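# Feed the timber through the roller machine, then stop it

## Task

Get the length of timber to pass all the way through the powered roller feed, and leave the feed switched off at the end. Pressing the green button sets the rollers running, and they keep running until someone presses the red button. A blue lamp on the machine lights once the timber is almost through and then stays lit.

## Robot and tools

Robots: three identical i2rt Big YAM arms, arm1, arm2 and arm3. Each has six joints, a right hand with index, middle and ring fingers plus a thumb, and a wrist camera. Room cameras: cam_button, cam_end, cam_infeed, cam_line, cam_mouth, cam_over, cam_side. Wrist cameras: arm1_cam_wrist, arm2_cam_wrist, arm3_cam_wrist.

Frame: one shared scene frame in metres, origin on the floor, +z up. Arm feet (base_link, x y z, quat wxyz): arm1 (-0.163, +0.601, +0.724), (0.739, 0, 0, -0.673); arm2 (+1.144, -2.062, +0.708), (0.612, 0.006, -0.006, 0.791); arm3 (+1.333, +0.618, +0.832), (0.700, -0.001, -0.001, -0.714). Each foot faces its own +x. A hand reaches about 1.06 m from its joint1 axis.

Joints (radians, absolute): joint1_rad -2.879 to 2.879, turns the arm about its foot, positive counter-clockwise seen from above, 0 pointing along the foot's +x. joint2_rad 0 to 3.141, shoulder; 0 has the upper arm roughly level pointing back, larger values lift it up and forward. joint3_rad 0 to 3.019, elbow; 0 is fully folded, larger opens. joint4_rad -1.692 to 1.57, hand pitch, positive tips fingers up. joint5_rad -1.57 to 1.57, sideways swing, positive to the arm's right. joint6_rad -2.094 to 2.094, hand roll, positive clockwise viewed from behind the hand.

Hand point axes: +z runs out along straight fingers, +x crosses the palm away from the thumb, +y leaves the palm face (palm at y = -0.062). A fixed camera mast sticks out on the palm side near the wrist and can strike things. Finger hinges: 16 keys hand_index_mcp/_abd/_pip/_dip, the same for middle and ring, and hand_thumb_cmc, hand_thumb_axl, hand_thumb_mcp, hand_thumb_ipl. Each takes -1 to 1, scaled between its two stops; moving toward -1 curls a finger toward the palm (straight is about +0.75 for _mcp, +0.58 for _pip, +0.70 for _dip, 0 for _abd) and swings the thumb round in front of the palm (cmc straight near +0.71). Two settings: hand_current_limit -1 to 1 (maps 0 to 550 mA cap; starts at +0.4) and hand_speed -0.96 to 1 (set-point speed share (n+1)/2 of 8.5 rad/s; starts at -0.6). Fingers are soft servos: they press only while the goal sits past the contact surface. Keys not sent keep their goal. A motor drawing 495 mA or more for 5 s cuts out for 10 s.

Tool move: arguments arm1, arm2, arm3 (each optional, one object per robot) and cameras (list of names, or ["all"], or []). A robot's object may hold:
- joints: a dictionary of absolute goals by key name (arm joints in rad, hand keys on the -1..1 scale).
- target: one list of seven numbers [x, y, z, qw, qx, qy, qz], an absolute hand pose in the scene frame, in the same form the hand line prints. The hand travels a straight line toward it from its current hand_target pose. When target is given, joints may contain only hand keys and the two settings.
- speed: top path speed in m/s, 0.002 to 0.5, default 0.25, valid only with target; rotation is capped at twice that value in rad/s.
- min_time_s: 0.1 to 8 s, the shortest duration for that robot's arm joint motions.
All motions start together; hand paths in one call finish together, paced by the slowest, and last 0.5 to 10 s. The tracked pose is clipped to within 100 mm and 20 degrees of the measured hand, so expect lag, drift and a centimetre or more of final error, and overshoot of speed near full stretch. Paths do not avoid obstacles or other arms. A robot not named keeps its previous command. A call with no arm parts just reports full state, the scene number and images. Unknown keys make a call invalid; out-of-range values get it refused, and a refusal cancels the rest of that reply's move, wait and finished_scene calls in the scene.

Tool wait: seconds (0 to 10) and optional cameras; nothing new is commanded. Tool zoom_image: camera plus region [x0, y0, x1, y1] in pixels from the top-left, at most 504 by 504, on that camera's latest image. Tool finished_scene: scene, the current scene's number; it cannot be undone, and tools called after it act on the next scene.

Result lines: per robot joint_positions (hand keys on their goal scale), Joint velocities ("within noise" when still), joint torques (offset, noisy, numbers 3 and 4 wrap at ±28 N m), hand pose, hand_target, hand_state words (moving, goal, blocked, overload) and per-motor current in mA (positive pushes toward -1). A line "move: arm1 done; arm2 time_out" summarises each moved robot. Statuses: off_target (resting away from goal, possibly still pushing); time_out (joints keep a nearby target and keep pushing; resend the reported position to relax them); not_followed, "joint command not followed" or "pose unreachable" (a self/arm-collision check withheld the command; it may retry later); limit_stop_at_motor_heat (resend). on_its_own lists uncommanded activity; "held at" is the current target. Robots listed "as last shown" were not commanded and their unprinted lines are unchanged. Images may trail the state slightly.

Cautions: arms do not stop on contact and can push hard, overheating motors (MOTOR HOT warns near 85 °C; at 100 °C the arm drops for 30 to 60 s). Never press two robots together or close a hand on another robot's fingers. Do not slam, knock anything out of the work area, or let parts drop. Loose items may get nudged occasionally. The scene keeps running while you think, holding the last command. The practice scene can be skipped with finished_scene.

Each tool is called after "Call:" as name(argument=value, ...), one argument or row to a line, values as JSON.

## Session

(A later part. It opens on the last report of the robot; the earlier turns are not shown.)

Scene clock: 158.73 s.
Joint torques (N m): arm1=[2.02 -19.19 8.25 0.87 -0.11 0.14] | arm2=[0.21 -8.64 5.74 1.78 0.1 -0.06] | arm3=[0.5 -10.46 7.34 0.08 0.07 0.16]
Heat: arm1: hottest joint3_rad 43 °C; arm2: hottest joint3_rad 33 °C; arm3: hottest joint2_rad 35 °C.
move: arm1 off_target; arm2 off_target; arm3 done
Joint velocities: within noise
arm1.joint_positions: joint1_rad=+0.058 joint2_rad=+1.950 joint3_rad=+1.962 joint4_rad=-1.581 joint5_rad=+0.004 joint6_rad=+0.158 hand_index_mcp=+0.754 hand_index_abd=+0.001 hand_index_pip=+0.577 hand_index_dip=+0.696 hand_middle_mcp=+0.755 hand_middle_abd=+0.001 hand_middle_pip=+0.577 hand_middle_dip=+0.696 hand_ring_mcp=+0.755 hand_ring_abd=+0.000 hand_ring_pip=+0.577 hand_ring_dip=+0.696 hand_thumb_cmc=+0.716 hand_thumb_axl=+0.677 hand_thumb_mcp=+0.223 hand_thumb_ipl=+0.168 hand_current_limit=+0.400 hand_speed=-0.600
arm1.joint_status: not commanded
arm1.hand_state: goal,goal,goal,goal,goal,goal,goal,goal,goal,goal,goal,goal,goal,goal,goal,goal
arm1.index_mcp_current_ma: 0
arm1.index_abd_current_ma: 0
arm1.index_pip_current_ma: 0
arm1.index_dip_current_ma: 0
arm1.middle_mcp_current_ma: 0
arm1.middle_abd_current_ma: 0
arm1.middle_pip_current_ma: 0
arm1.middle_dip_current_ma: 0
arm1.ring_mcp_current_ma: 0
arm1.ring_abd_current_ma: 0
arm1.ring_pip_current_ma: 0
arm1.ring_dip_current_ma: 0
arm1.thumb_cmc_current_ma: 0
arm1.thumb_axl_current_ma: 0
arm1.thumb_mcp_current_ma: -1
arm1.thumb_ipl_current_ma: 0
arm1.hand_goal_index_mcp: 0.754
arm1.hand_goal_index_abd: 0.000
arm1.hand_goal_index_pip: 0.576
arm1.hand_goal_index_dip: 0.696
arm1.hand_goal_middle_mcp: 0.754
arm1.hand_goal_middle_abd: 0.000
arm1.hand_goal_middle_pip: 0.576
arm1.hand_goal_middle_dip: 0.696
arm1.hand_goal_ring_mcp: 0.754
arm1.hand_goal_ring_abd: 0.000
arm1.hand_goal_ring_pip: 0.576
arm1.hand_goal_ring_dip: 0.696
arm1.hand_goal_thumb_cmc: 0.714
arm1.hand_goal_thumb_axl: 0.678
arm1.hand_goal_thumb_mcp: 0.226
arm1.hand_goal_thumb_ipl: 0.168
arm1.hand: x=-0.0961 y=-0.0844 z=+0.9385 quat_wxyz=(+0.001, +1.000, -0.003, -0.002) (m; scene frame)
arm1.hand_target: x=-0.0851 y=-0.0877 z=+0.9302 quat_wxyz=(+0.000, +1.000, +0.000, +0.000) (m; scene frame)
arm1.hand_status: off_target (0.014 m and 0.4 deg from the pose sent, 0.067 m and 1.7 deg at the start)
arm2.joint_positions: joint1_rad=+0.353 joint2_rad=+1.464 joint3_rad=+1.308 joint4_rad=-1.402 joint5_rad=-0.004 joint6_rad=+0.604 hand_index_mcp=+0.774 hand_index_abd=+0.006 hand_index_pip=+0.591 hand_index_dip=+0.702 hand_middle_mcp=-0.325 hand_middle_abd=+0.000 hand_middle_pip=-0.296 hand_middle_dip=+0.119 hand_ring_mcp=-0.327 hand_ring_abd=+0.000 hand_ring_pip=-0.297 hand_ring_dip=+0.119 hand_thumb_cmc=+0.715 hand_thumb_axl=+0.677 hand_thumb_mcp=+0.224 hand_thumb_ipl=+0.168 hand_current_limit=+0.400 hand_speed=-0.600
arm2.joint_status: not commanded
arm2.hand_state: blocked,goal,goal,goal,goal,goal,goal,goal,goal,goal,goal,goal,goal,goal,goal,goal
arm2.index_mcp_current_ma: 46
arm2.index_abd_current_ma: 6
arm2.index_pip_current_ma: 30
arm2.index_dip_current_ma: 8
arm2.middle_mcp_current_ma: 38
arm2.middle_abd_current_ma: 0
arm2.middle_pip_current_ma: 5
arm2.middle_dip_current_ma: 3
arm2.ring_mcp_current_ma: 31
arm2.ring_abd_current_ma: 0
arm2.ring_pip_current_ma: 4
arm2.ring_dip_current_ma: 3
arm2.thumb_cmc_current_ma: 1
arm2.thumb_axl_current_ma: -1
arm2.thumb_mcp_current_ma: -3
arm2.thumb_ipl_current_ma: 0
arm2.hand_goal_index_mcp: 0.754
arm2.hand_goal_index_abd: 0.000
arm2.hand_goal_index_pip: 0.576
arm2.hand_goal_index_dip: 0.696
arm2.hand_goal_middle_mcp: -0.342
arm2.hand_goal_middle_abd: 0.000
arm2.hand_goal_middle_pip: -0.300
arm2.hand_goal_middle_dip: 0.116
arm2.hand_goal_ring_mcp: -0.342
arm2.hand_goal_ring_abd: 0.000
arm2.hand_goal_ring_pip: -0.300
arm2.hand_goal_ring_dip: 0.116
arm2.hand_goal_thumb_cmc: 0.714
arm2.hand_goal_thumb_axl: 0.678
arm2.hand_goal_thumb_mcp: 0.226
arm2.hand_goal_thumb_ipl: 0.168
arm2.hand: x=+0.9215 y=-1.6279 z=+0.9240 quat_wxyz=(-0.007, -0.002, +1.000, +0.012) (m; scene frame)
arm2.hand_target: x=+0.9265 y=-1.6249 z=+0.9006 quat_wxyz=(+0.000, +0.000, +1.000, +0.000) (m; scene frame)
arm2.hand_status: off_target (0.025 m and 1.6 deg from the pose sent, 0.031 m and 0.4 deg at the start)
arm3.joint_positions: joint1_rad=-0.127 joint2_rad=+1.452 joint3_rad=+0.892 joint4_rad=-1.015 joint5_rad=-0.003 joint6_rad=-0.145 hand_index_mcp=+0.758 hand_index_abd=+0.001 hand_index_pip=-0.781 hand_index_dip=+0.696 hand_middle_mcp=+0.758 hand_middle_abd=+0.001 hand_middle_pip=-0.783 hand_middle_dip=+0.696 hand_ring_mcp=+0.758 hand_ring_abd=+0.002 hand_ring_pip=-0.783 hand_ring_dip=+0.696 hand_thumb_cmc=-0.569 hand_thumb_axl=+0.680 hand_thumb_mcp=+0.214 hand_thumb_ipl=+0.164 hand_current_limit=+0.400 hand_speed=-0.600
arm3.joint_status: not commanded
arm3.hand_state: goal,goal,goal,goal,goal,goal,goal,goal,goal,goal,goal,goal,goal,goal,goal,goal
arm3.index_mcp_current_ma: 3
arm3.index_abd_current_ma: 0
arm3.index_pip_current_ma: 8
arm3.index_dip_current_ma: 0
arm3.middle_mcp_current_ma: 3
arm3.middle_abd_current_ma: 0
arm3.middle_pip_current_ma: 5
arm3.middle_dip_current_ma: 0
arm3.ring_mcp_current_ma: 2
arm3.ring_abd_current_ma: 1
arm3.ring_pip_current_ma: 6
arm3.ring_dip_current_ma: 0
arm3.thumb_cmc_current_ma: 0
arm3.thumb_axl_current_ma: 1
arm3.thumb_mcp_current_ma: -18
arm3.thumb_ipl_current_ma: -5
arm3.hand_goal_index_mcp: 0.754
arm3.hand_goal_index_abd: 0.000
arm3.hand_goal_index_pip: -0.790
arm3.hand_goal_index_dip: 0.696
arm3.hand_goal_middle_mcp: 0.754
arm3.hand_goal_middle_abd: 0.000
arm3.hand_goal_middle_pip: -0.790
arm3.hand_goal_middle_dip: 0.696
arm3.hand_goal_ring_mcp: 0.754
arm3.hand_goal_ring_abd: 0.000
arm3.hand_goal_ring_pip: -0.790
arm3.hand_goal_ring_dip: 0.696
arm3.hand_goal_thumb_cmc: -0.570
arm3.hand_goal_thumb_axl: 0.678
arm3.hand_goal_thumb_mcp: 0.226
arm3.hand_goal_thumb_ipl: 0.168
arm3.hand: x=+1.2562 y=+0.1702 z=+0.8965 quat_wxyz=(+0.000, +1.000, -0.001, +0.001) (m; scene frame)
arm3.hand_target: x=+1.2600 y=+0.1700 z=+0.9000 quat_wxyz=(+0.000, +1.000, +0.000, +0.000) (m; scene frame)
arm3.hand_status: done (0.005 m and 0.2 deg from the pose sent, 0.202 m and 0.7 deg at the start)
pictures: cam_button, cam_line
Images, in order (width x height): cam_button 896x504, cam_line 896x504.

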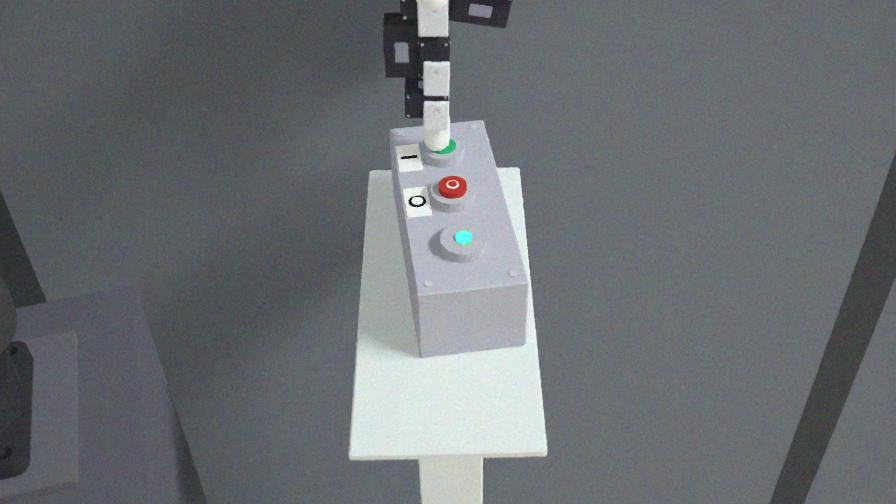

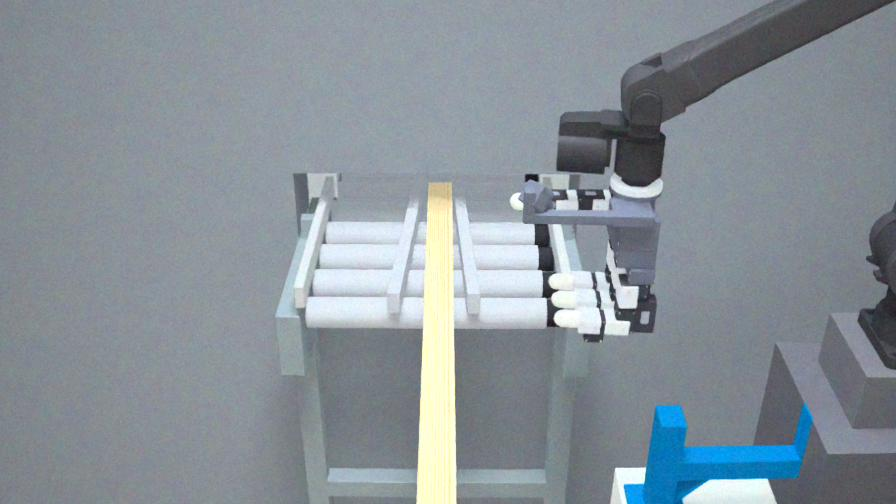

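Call:
move(
  arm2={"target":[0.926,-1.624,0.950,0,0,1,0],"speed":0.1},
)

Call:
move(
  arm2={"target":[0.984,-1.617,0.940,0,0,1,0],"speed":0.08},
  cameras=["cam_button","cam_over"],
)

Scene clock: 164.17 s.
Joint torques (N m): arm1=[1.96 -19.19 8.25 0.91 -0.11 0.14] | arm2=[0.15 -9.88 11.79 0.18 0.2 -0.03] | arm3=[0.26 -10.29 7.31 0.09 0.09 0.15]
Heat: arm1: hottest joint3_rad 43 °C; arm2: hottest joint3_rad 33 °C; arm3: hottest joint2_rad 35 °C.
move: arm2 off_target
Joint velocities: within noise
arm1, arm3: as last shown
arm2.joint_positions: joint1_rad=+0.351 joint2_rad=+1.463 joint3_rad=+1.341 joint4_rad=-1.493 joint5_rad=-0.006 joint6_rad=+0.600 hand_index_mcp=+0.749 hand_index_abd=-0.003 hand_index_pip=+0.575 hand_index_dip=+0.696 hand_middle_mcp=-0.325 hand_middle_abd=+0.000 hand_middle_pip=-0.296 hand_middle_dip=+0.119 hand_ring_mcp=-0.327 hand_ring_abd=+0.000 hand_ring_pip=-0.297 hand_ring_dip=+0.119 hand_thumb_cmc=+0.715 hand_thumb_axl=+0.677 hand_thumb_mcp=+0.224 hand_thumb_ipl=+0.168 hand_current_limit=+0.400 hand_speed=-0.600
arm2.joint_status: not commanded
arm2.hand_state: goal,goal,goal,goal,goal,goal,goal,goal,goal,goal,goal,goal,goal,goal,goal,goal
arm2.index_mcp_current_ma: -7
arm2.index_abd_current_ma: -3
arm2.index_pip_current_ma: -1
arm2.index_dip_current_ma: 0
arm2.middle_mcp_current_ma: 38
arm2.middle_abd_current_ma: 0
arm2.middle_pip_current_ma: 5
arm2.middle_dip_current_ma: 3
arm2.ring_mcp_current_ma: 31
arm2.ring_abd_current_ma: 0
arm2.ring_pip_current_ma: 4
arm2.ring_dip_current_ma: 3
arm2.thumb_cmc_current_ma: 1
arm2.thumb_axl_current_ma: -1
arm2.thumb_mcp_current_ma: -3
arm2.thumb_ipl_current_ma: 0
arm2.hand_goal_index_mcp: 0.754
arm2.hand_goal_index_abd: 0.000
arm2.hand_goal_index_pip: 0.576
arm2.hand_goal_index_dip: 0.696
arm2.hand_goal_middle_mcp: -0.342
arm2.hand_goal_middle_abd: 0.000
arm2.hand_goal_middle_pip: -0.300
arm2.hand_goal_middle_dip: 0.116
arm2.hand_goal_ring_mcp: -0.342
arm2.hand_goal_ring_abd: 0.000
arm2.hand_goal_ring_pip: -0.300
arm2.hand_goal_ring_dip: 0.116
arm2.hand_goal_thumb_cmc: 0.714
arm2.hand_goal_thumb_axl: 0.678
arm2.hand_goal_thumb_mcp: 0.226
arm2.hand_goal_thumb_ipl: 0.168
arm2.hand: x=+0.9286 y=-1.6384 z=+0.9334 quat_wxyz=(+0.009, -0.003, +1.000, -0.012) (m; scene frame)
arm2.hand_target: x=+0.9265 y=-1.6247 z=+0.9499 quat_wxyz=(+0.000, +0.000, +1.000, +0.000) (m; scene frame)
arm2.hand_status: off_target (0.022 m and 1.7 deg from the pose sent, 0.027 m and 1.6 deg at the start)
arm3.hand_target: x=+1.2600 y=+0.1699 z=+0.9000 quat_wxyz=(+0.000, +1.000, +0.000, +0.000) (m; scene frame)
pictures: none

Scene clock: 165.73 s.
Joint torques (N m): arm1=[2.08 -19.43 8.27 0.9 -0.11 0.15] | arm2=[0.38 -11.16 7.39 1.1 0.23 -0.04] | arm3=[0.62 -10.23 7.36 0.03 0.08 0.14]
Heat: arm1: hottest joint3_rad 43 °C; arm2: hottest joint3_rad 33 °C; arm3: hottest joint2_rad 35 °C.
move: arm2 done
Joint velocities: within noise
arm1, arm3: as last shown
arm2.joint_positions: joint1_rad=+0.221 joint2_rad=+1.430 joint3_rad=+1.315 joint4_rad=-1.488 joint5_rad=-0.006 joint6_rad=+0.475 hand_index_mcp=+0.749 hand_index_abd=-0.003 hand_index_pip=+0.575 hand_index_dip=+0.696 hand_middle_mcp=-0.325 hand_middle_abd=+0.000 hand_middle_pip=-0.296 hand_middle_dip=+0.119 hand_ring_mcp=-0.327 hand_ring_abd=+0.000 hand_ring_pip=-0.297 hand_ring_dip=+0.119 hand_thumb_cmc=+0.715 hand_thumb_axl=+0.677 hand_thumb_mcp=+0.224 hand_thumb_ipl=+0.168 hand_current_limit=+0.400 hand_speed=-0.600
arm2.joint_status: not commanded
arm2.hand_state: goal,goal,goal,goal,goal,goal,goal,goal,goal,goal,goal,goal,goal,goal,goal,goal
arm2.index_mcp_current_ma: -7
arm2.index_abd_current_ma: -3
arm2.index_pip_current_ma: -1
arm2.index_dip_current_ma: 0
arm2.middle_mcp_current_ma: 38
arm2.middle_abd_current_ma: 0
arm2.middle_pip_current_ma: 5
arm2.middle_dip_current_ma: 3
arm2.ring_mcp_current_ma: 31
arm2.ring_abd_current_ma: 0
arm2.ring_pip_current_ma: 4
arm2.ring_dip_current_ma: 3
arm2.thumb_cmc_current_ma: 1
arm2.thumb_axl_current_ma: -1
arm2.thumb_mcp_current_ma: -3
arm2.thumb_ipl_current_ma: 0
arm2.hand_goal_index_mcp: 0.754
arm2.hand_goal_index_abd: 0.000
arm2.hand_goal_index_pip: 0.576
arm2.hand_goal_index_dip: 0.696
arm2.hand_goal_middle_mcp: -0.342
arm2.hand_goal_middle_abd: 0.000
arm2.hand_goal_middle_pip: -0.300
arm2.hand_goal_middle_dip: 0.116
arm2.hand_goal_ring_mcp: -0.342
arm2.hand_goal_ring_abd: 0.000
arm2.hand_goal_ring_pip: -0.300
arm2.hand_goal_ring_dip: 0.116
arm2.hand_goal_thumb_cmc: 0.714
arm2.hand_goal_thumb_axl: 0.678
arm2.hand_goal_thumb_mcp: 0.226
arm2.hand_goal_thumb_ipl: 0.168
arm2.hand: x=+0.9798 y=-1.6189 z=+0.9374 quat_wxyz=(+0.003, -0.001, +1.000, -0.007) (m; scene frame)
arm2.hand_target: x=+0.9839 y=-1.6170 z=+0.9400 quat_wxyz=(+0.000, +0.000, +1.000, +0.000) (m; scene frame)
arm2.hand_status: done (0.005 m and 0.9 deg from the pose sent, 0.060 m and 1.7 deg at the start)
pictures: cam_button, cam_over
Images, in order (width x height): cam_button 896x504, cam_over 896x504.

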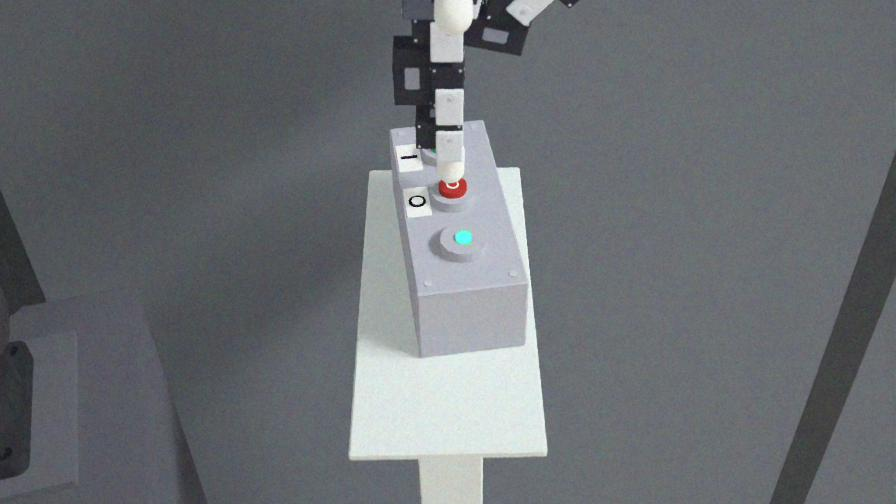

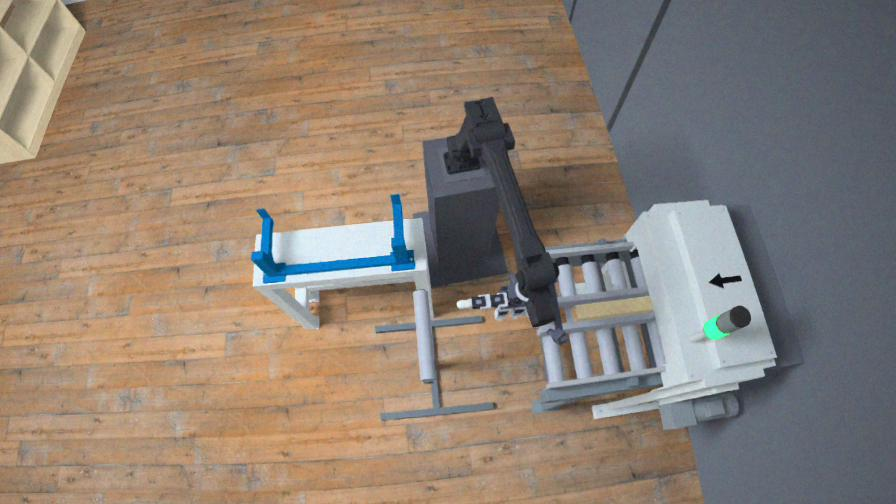

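Call:
wait(
  seconds=2,
  cameras=["cam_over"],
)

Scene clock: 171.40 s.
Joint torques (N m): arm1=[2.02 -19.14 8.2 0.94 -0.11 0.14] | arm2=[0.5 -11.11 7.38 1.1 0.24 -0.05] | arm3=[0.44 -10.34 7.35 0.09 0.09 0.13]
Heat: arm1: hottest joint3_rad 42 °C; arm2: hottest joint3_rad 33 °C; arm3: hottest joint2_rad 35 °C.
Joint velocities: within noise
arm1.joint_positions: joint1_rad=+0.058 joint2_rad=+1.950 joint3_rad=+1.962 joint4_rad=-1.581 joint5_rad=+0.004 joint6_rad=+0.158 hand_index_mcp=+0.754 hand_index_abd=+0.001 hand_index_pip=+0.577 hand_index_dip=+0.696 hand_middle_mcp=+0.755 hand_middle_abd=+0.001 hand_middle_pip=+0.577 hand_middle_dip=+0.696 hand_ring_mcp=+0.755 hand_ring_abd=+0.000 hand_ring_pip=+0.577 hand_ring_dip=+0.696 hand_thumb_cmc=+0.716 hand_thumb_axl=+0.677 hand_thumb_mcp=+0.223 hand_thumb_ipl=+0.168 hand_current_limit=+0.400 hand_speed=-0.600
arm1.joint_status: not commanded
arm1.hand_state: goal,goal,goal,goal,goal,goal,goal,goal,goal,goal,goal,goal,goal,goal,goal,goal
arm1.index_mcp_current_ma: 0
arm1.index_abd_current_ma: 0
arm1.index_pip_current_ma: 0
arm1.index_dip_current_ma: 0
arm1.middle_mcp_current_ma: 0
arm1.middle_abd_current_ma: 0
arm1.middle_pip_current_ma: 0
arm1.middle_dip_current_ma: 0
arm1.ring_mcp_current_ma: 0
arm1.ring_abd_current_ma: 0
arm1.ring_pip_current_ma: 0
arm1.ring_dip_current_ma: 0
arm1.thumb_cmc_current_ma: 0
arm1.thumb_axl_current_ma: 0
arm1.thumb_mcp_current_ma: -1
arm1.thumb_ipl_current_ma: 0
arm1.hand_goal_index_mcp: 0.754
arm1.hand_goal_index_abd: 0.000
arm1.hand_goal_index_pip: 0.576
arm1.hand_goal_index_dip: 0.696
arm1.hand_goal_middle_mcp: 0.754
arm1.hand_goal_middle_abd: 0.000
arm1.hand_goal_middle_pip: 0.576
arm1.hand_goal_middle_dip: 0.696
arm1.hand_goal_ring_mcp: 0.754
arm1.hand_goal_ring_abd: 0.000
arm1.hand_goal_ring_pip: 0.576
arm1.hand_goal_ring_dip: 0.696
arm1.hand_goal_thumb_cmc: 0.714
arm1.hand_goal_thumb_axl: 0.678
arm1.hand_goal_thumb_mcp: 0.226
arm1.hand_goal_thumb_ipl: 0.168
arm1.hand: x=-0.0961 y=-0.0844 z=+0.9385 quat_wxyz=(+0.001, +1.000, -0.003, -0.002) (m; scene frame)
arm1.hand_target: x=-0.0851 y=-0.0877 z=+0.9302 quat_wxyz=(+0.000, +1.000, +0.000, +0.000) (m; scene frame)
arm1.hand_status: not commanded
arm2.joint_positions: joint1_rad=+0.221 joint2_rad=+1.430 joint3_rad=+1.315 joint4_rad=-1.488 joint5_rad=-0.006 joint6_rad=+0.474 hand_index_mcp=+0.749 hand_index_abd=-0.003 hand_index_pip=+0.575 hand_index_dip=+0.696 hand_middle_mcp=-0.325 hand_middle_abd=+0.000 hand_middle_pip=-0.296 hand_middle_dip=+0.119 hand_ring_mcp=-0.327 hand_ring_abd=+0.000 hand_ring_pip=-0.297 hand_ring_dip=+0.119 hand_thumb_cmc=+0.715 hand_thumb_axl=+0.677 hand_thumb_mcp=+0.224 hand_thumb_ipl=+0.168 hand_current_limit=+0.400 hand_speed=-0.600
arm2.joint_status: not commanded
arm2.hand_state: goal,goal,goal,goal,goal,goal,goal,goal,goal,goal,goal,goal,goal,goal,goal,goal
arm2.index_mcp_current_ma: -7
arm2.index_abd_current_ma: -3
arm2.index_pip_current_ma: -1
arm2.index_dip_current_ma: 0
arm2.middle_mcp_current_ma: 38
arm2.middle_abd_current_ma: 0
arm2.middle_pip_current_ma: 5
arm2.middle_dip_current_ma: 3
arm2.ring_mcp_current_ma: 31
arm2.ring_abd_current_ma: 0
arm2.ring_pip_current_ma: 4
arm2.ring_dip_current_ma: 3
arm2.thumb_cmc_current_ma: 1
arm2.thumb_axl_current_ma: -1
arm2.thumb_mcp_current_ma: -3
arm2.thumb_ipl_current_ma: 0
arm2.hand_goal_index_mcp: 0.754
arm2.hand_goal_index_abd: 0.000
arm2.hand_goal_index_pip: 0.576
arm2.hand_goal_index_dip: 0.696
arm2.hand_goal_middle_mcp: -0.342
arm2.hand_goal_middle_abd: 0.000
arm2.hand_goal_middle_pip: -0.300
arm2.hand_goal_middle_dip: 0.116
arm2.hand_goal_ring_mcp: -0.342
arm2.hand_goal_ring_abd: 0.000
arm2.hand_goal_ring_pip: -0.300
arm2.hand_goal_ring_dip: 0.116
arm2.hand_goal_thumb_cmc: 0.714
arm2.hand_goal_thumb_axl: 0.678
arm2.hand_goal_thumb_mcp: 0.226
arm2.hand_goal_thumb_ipl: 0.168
arm2.hand: x=+0.9798 y=-1.6189 z=+0.9374 quat_wxyz=(+0.003, -0.001, +1.000, -0.007) (m; scene frame)
arm2.hand_target: x=+0.9839 y=-1.6170 z=+0.9400 quat_wxyz=(+0.000, +0.000, +1.000, +0.000) (m; scene frame)
arm2.hand_status: done (0.005 m and 0.9 deg from the pose sent, 0.060 m and 1.7 deg at the start)
arm3.joint_positions: joint1_rad=-0.127 joint2_rad=+1.452 joint3_rad=+0.892 joint4_rad=-1.015 joint5_rad=-0.003 joint6_rad=-0.145 hand_index_mcp=+0.758 hand_index_abd=+0.001 hand_index_pip=-0.781 hand_index_dip=+0.696 hand_middle_mcp=+0.758 hand_middle_abd=+0.001 hand_middle_pip=-0.783 hand_middle_dip=+0.696 hand_ring_mcp=+0.758 hand_ring_abd=+0.002 hand_ring_pip=-0.783 hand_ring_dip=+0.696 hand_thumb_cmc=-0.569 hand_thumb_axl=+0.680 hand_thumb_mcp=+0.214 hand_thumb_ipl=+0.164 hand_current_limit=+0.400 hand_speed=-0.600
arm3.joint_status: not commanded
arm3.hand_state: goal,goal,goal,goal,goal,goal,goal,goal,goal,goal,goal,goal,goal,goal,goal,goal
arm3.index_mcp_current_ma: 3
arm3.index_abd_current_ma: 0
arm3.index_pip_current_ma: 8
arm3.index_dip_current_ma: 0
arm3.middle_mcp_current_ma: 3
arm3.middle_abd_current_ma: 0
arm3.middle_pip_current_ma: 5
arm3.middle_dip_current_ma: 0
arm3.ring_mcp_current_ma: 2
arm3.ring_abd_current_ma: 1
arm3.ring_pip_current_ma: 6
arm3.ring_dip_current_ma: 0
arm3.thumb_cmc_current_ma: 0
arm3.thumb_axl_current_ma: 1
arm3.thumb_mcp_current_ma: -18
arm3.thumb_ipl_current_ma: -5
arm3.hand_goal_index_mcp: 0.754
arm3.hand_goal_index_abd: 0.000
arm3.hand_goal_index_pip: -0.790
arm3.hand_goal_index_dip: 0.696
arm3.hand_goal_middle_mcp: 0.754
arm3.hand_goal_middle_abd: 0.000
arm3.hand_goal_middle_pip: -0.790
arm3.hand_goal_middle_dip: 0.696
arm3.hand_goal_ring_mcp: 0.754
arm3.hand_goal_ring_abd: 0.000
arm3.hand_goal_ring_pip: -0.790
arm3.hand_goal_ring_dip: 0.696
arm3.hand_goal_thumb_cmc: -0.570
arm3.hand_goal_thumb_axl: 0.678
arm3.hand_goal_thumb_mcp: 0.226
arm3.hand_goal_thumb_ipl: 0.168
arm3.hand: x=+1.2562 y=+0.1702 z=+0.8965 quat_wxyz=(+0.000, +1.000, -0.001, +0.001) (m; scene frame)
arm3.hand_target: x=+1.2600 y=+0.1699 z=+0.9000 quat_wxyz=(+0.000, +1.000, +0.000, +0.000) (m; scene frame)
arm3.hand_status: not commanded
wait: 2.00 s; at rest from the start
pictures: cam_over
Images, in order (width x height): cam_over 896x504.

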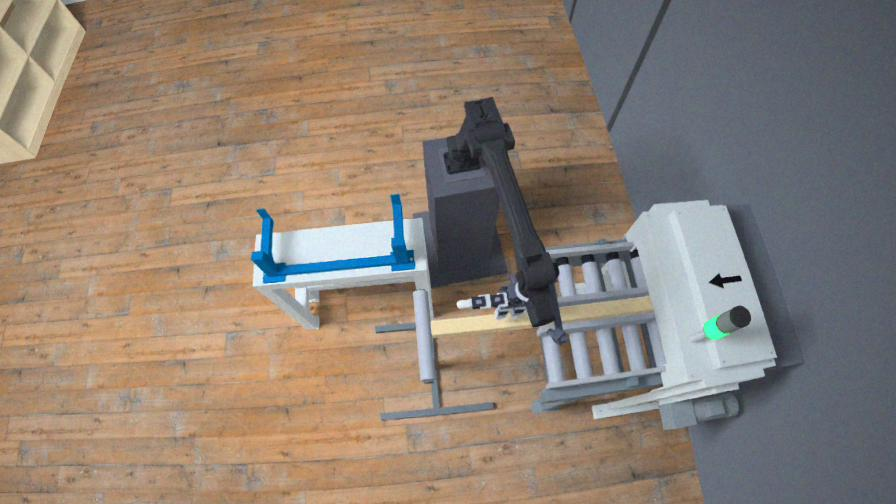

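Call:
wait(
  seconds=0.9,
  cameras=["cam_over"],
)

Scene clock: 173.60 s.
Joint torques (N m): arm1=[1.96 -19.43 8.25 0.94 -0.1 0.15] | arm2=[0.44 -11.05 7.39 1.13 0.24 -0.04] | arm3=[0.15 -10.46 7.28 0.05 0.09 0.13]
Heat: arm1: hottest joint3_rad 42 °C; arm2: hottest joint3_rad 32 °C; arm3: hottest joint3_rad 35 °C.
Joint velocities: within noise
arm1.joint_positions: joint1_rad=+0.058 joint2_rad=+1.950 joint3_rad=+1.962 joint4_rad=-1.581 joint5_rad=+0.004 joint6_rad=+0.158 hand_index_mcp=+0.754 hand_index_abd=+0.001 hand_index_pip=+0.577 hand_index_dip=+0.696 hand_middle_mcp=+0.755 hand_middle_abd=+0.001 hand_middle_pip=+0.577 hand_middle_dip=+0.696 hand_ring_mcp=+0.755 hand_ring_abd=+0.000 hand_ring_pip=+0.577 hand_ring_dip=+0.696 hand_thumb_cmc=+0.716 hand_thumb_axl=+0.677 hand_thumb_mcp=+0.223 hand_thumb_ipl=+0.168 hand_current_limit=+0.400 hand_speed=-0.600
arm1.joint_status: not commanded
arm1.hand_state: goal,goal,goal,goal,goal,goal,goal,goal,goal,goal,goal,goal,goal,goal,goal,goal
arm1.index_mcp_current_ma: 0
arm1.index_abd_current_ma: 0
arm1.index_pip_current_ma: 0
arm1.index_dip_current_ma: 0
arm1.middle_mcp_current_ma: 0
arm1.middle_abd_current_ma: 0
arm1.middle_pip_current_ma: 0
arm1.middle_dip_current_ma: 0
arm1.ring_mcp_current_ma: 0
arm1.ring_abd_current_ma: 0
arm1.ring_pip_current_ma: 0
arm1.ring_dip_current_ma: 0
arm1.thumb_cmc_current_ma: 0
arm1.thumb_axl_current_ma: 0
arm1.thumb_mcp_current_ma: -1
arm1.thumb_ipl_current_ma: 0
arm1.hand_goal_index_mcp: 0.754
arm1.hand_goal_index_abd: 0.000
arm1.hand_goal_index_pip: 0.576
arm1.hand_goal_index_dip: 0.696
arm1.hand_goal_middle_mcp: 0.754
arm1.hand_goal_middle_abd: 0.000
arm1.hand_goal_middle_pip: 0.576
arm1.hand_goal_middle_dip: 0.696
arm1.hand_goal_ring_mcp: 0.754
arm1.hand_goal_ring_abd: 0.000
arm1.hand_goal_ring_pip: 0.576
arm1.hand_goal_ring_dip: 0.696
arm1.hand_goal_thumb_cmc: 0.714
arm1.hand_goal_thumb_axl: 0.678
arm1.hand_goal_thumb_mcp: 0.226
arm1.hand_goal_thumb_ipl: 0.168
arm1.hand: x=-0.0961 y=-0.0844 z=+0.9385 quat_wxyz=(+0.001, +1.000, -0.003, -0.002) (m; scene frame)
arm1.hand_target: x=-0.0851 y=-0.0877 z=+0.9302 quat_wxyz=(+0.000, +1.000, +0.000, +0.000) (m; scene frame)
arm1.hand_status: not commanded
arm2.joint_positions: joint1_rad=+0.221 joint2_rad=+1.430 joint3_rad=+1.315 joint4_rad=-1.488 joint5_rad=-0.006 joint6_rad=+0.474 hand_index_mcp=+0.749 hand_index_abd=-0.003 hand_index_pip=+0.575 hand_index_dip=+0.696 hand_middle_mcp=-0.325 hand_middle_abd=+0.000 hand_middle_pip=-0.296 hand_middle_dip=+0.119 hand_ring_mcp=-0.327 hand_ring_abd=+0.000 hand_ring_pip=-0.297 hand_ring_dip=+0.119 hand_thumb_cmc=+0.715 hand_thumb_axl=+0.677 hand_thumb_mcp=+0.224 hand_thumb_ipl=+0.168 hand_current_limit=+0.400 hand_speed=-0.600
arm2.joint_status: not commanded
arm2.hand_state: goal,goal,goal,goal,goal,goal,goal,goal,goal,goal,goal,goal,goal,goal,goal,goal
arm2.index_mcp_current_ma: -7
arm2.index_abd_current_ma: -3
arm2.index_pip_current_ma: -1
arm2.index_dip_current_ma: 0
arm2.middle_mcp_current_ma: 38
arm2.middle_abd_current_ma: 0
arm2.middle_pip_current_ma: 5
arm2.middle_dip_current_ma: 3
arm2.ring_mcp_current_ma: 31
arm2.ring_abd_current_ma: 0
arm2.ring_pip_current_ma: 4
arm2.ring_dip_current_ma: 3
arm2.thumb_cmc_current_ma: 1
arm2.thumb_axl_current_ma: -1
arm2.thumb_mcp_current_ma: -3
arm2.thumb_ipl_current_ma: 0
arm2.hand_goal_index_mcp: 0.754
arm2.hand_goal_index_abd: 0.000
arm2.hand_goal_index_pip: 0.576
arm2.hand_goal_index_dip: 0.696
arm2.hand_goal_middle_mcp: -0.342
arm2.hand_goal_middle_abd: 0.000
arm2.hand_goal_middle_pip: -0.300
arm2.hand_goal_middle_dip: 0.116
arm2.hand_goal_ring_mcp: -0.342
arm2.hand_goal_ring_abd: 0.000
arm2.hand_goal_ring_pip: -0.300
arm2.hand_goal_ring_dip: 0.116
arm2.hand_goal_thumb_cmc: 0.714
arm2.hand_goal_thumb_axl: 0.678
arm2.hand_goal_thumb_mcp: 0.226
arm2.hand_goal_thumb_ipl: 0.168
arm2.hand: x=+0.9798 y=-1.6189 z=+0.9374 quat_wxyz=(+0.003, -0.001, +1.000, -0.007) (m; scene frame)
arm2.hand_target: x=+0.9839 y=-1.6170 z=+0.9400 quat_wxyz=(+0.000, +0.000, +1.000, +0.000) (m; scene frame)
arm2.hand_status: done (0.005 m and 0.9 deg from the pose sent, 0.060 m and 1.7 deg at the start)
arm3.joint_positions: joint1_rad=-0.127 joint2_rad=+1.452 joint3_rad=+0.892 joint4_rad=-1.015 joint5_rad=-0.003 joint6_rad=-0.145 hand_index_mcp=+0.758 hand_index_abd=+0.001 hand_index_pip=-0.781 hand_index_dip=+0.696 hand_middle_mcp=+0.758 hand_middle_abd=+0.001 hand_middle_pip=-0.783 hand_middle_dip=+0.696 hand_ring_mcp=+0.758 hand_ring_abd=+0.002 hand_ring_pip=-0.783 hand_ring_dip=+0.696 hand_thumb_cmc=-0.569 hand_thumb_axl=+0.680 hand_thumb_mcp=+0.214 hand_thumb_ipl=+0.164 hand_current_limit=+0.400 hand_speed=-0.600
arm3.joint_status: not commanded
arm3.hand_state: goal,goal,goal,goal,goal,goal,goal,goal,goal,goal,goal,goal,goal,goal,goal,goal
arm3.index_mcp_current_ma: 3
arm3.index_abd_current_ma: 0
arm3.index_pip_current_ma: 8
arm3.index_dip_current_ma: 0
arm3.middle_mcp_current_ma: 3
arm3.middle_abd_current_ma: 0
arm3.middle_pip_current_ma: 5
arm3.middle_dip_current_ma: 0
arm3.ring_mcp_current_ma: 2
arm3.ring_abd_current_ma: 1
arm3.ring_pip_current_ma: 6
arm3.ring_dip_current_ma: 0
arm3.thumb_cmc_current_ma: 0
arm3.thumb_axl_current_ma: 1
arm3.thumb_mcp_current_ma: -18
arm3.thumb_ipl_current_ma: -5
arm3.hand_goal_index_mcp: 0.754
arm3.hand_goal_index_abd: 0.000
arm3.hand_goal_index_pip: -0.790
arm3.hand_goal_index_dip: 0.696
arm3.hand_goal_middle_mcp: 0.754
arm3.hand_goal_middle_abd: 0.000
arm3.hand_goal_middle_pip: -0.790
arm3.hand_goal_middle_dip: 0.696
arm3.hand_goal_ring_mcp: 0.754
arm3.hand_goal_ring_abd: 0.000
arm3.hand_goal_ring_pip: -0.790
arm3.hand_goal_ring_dip: 0.696
arm3.hand_goal_thumb_cmc: -0.570
arm3.hand_goal_thumb_axl: 0.678
arm3.hand_goal_thumb_mcp: 0.226
arm3.hand_goal_thumb_ipl: 0.168
arm3.hand: x=+1.2562 y=+0.1702 z=+0.8965 quat_wxyz=(+0.000, +1.000, -0.001, +0.001) (m; scene frame)
arm3.hand_target: x=+1.2600 y=+0.1699 z=+0.9000 quat_wxyz=(+0.000, +1.000, +0.000, +0.000) (m; scene frame)
arm3.hand_status: not commanded
wait: 0.90 s; at rest from the start
pictures: cam_over
Images, in order (width x height): cam_over 896x504.

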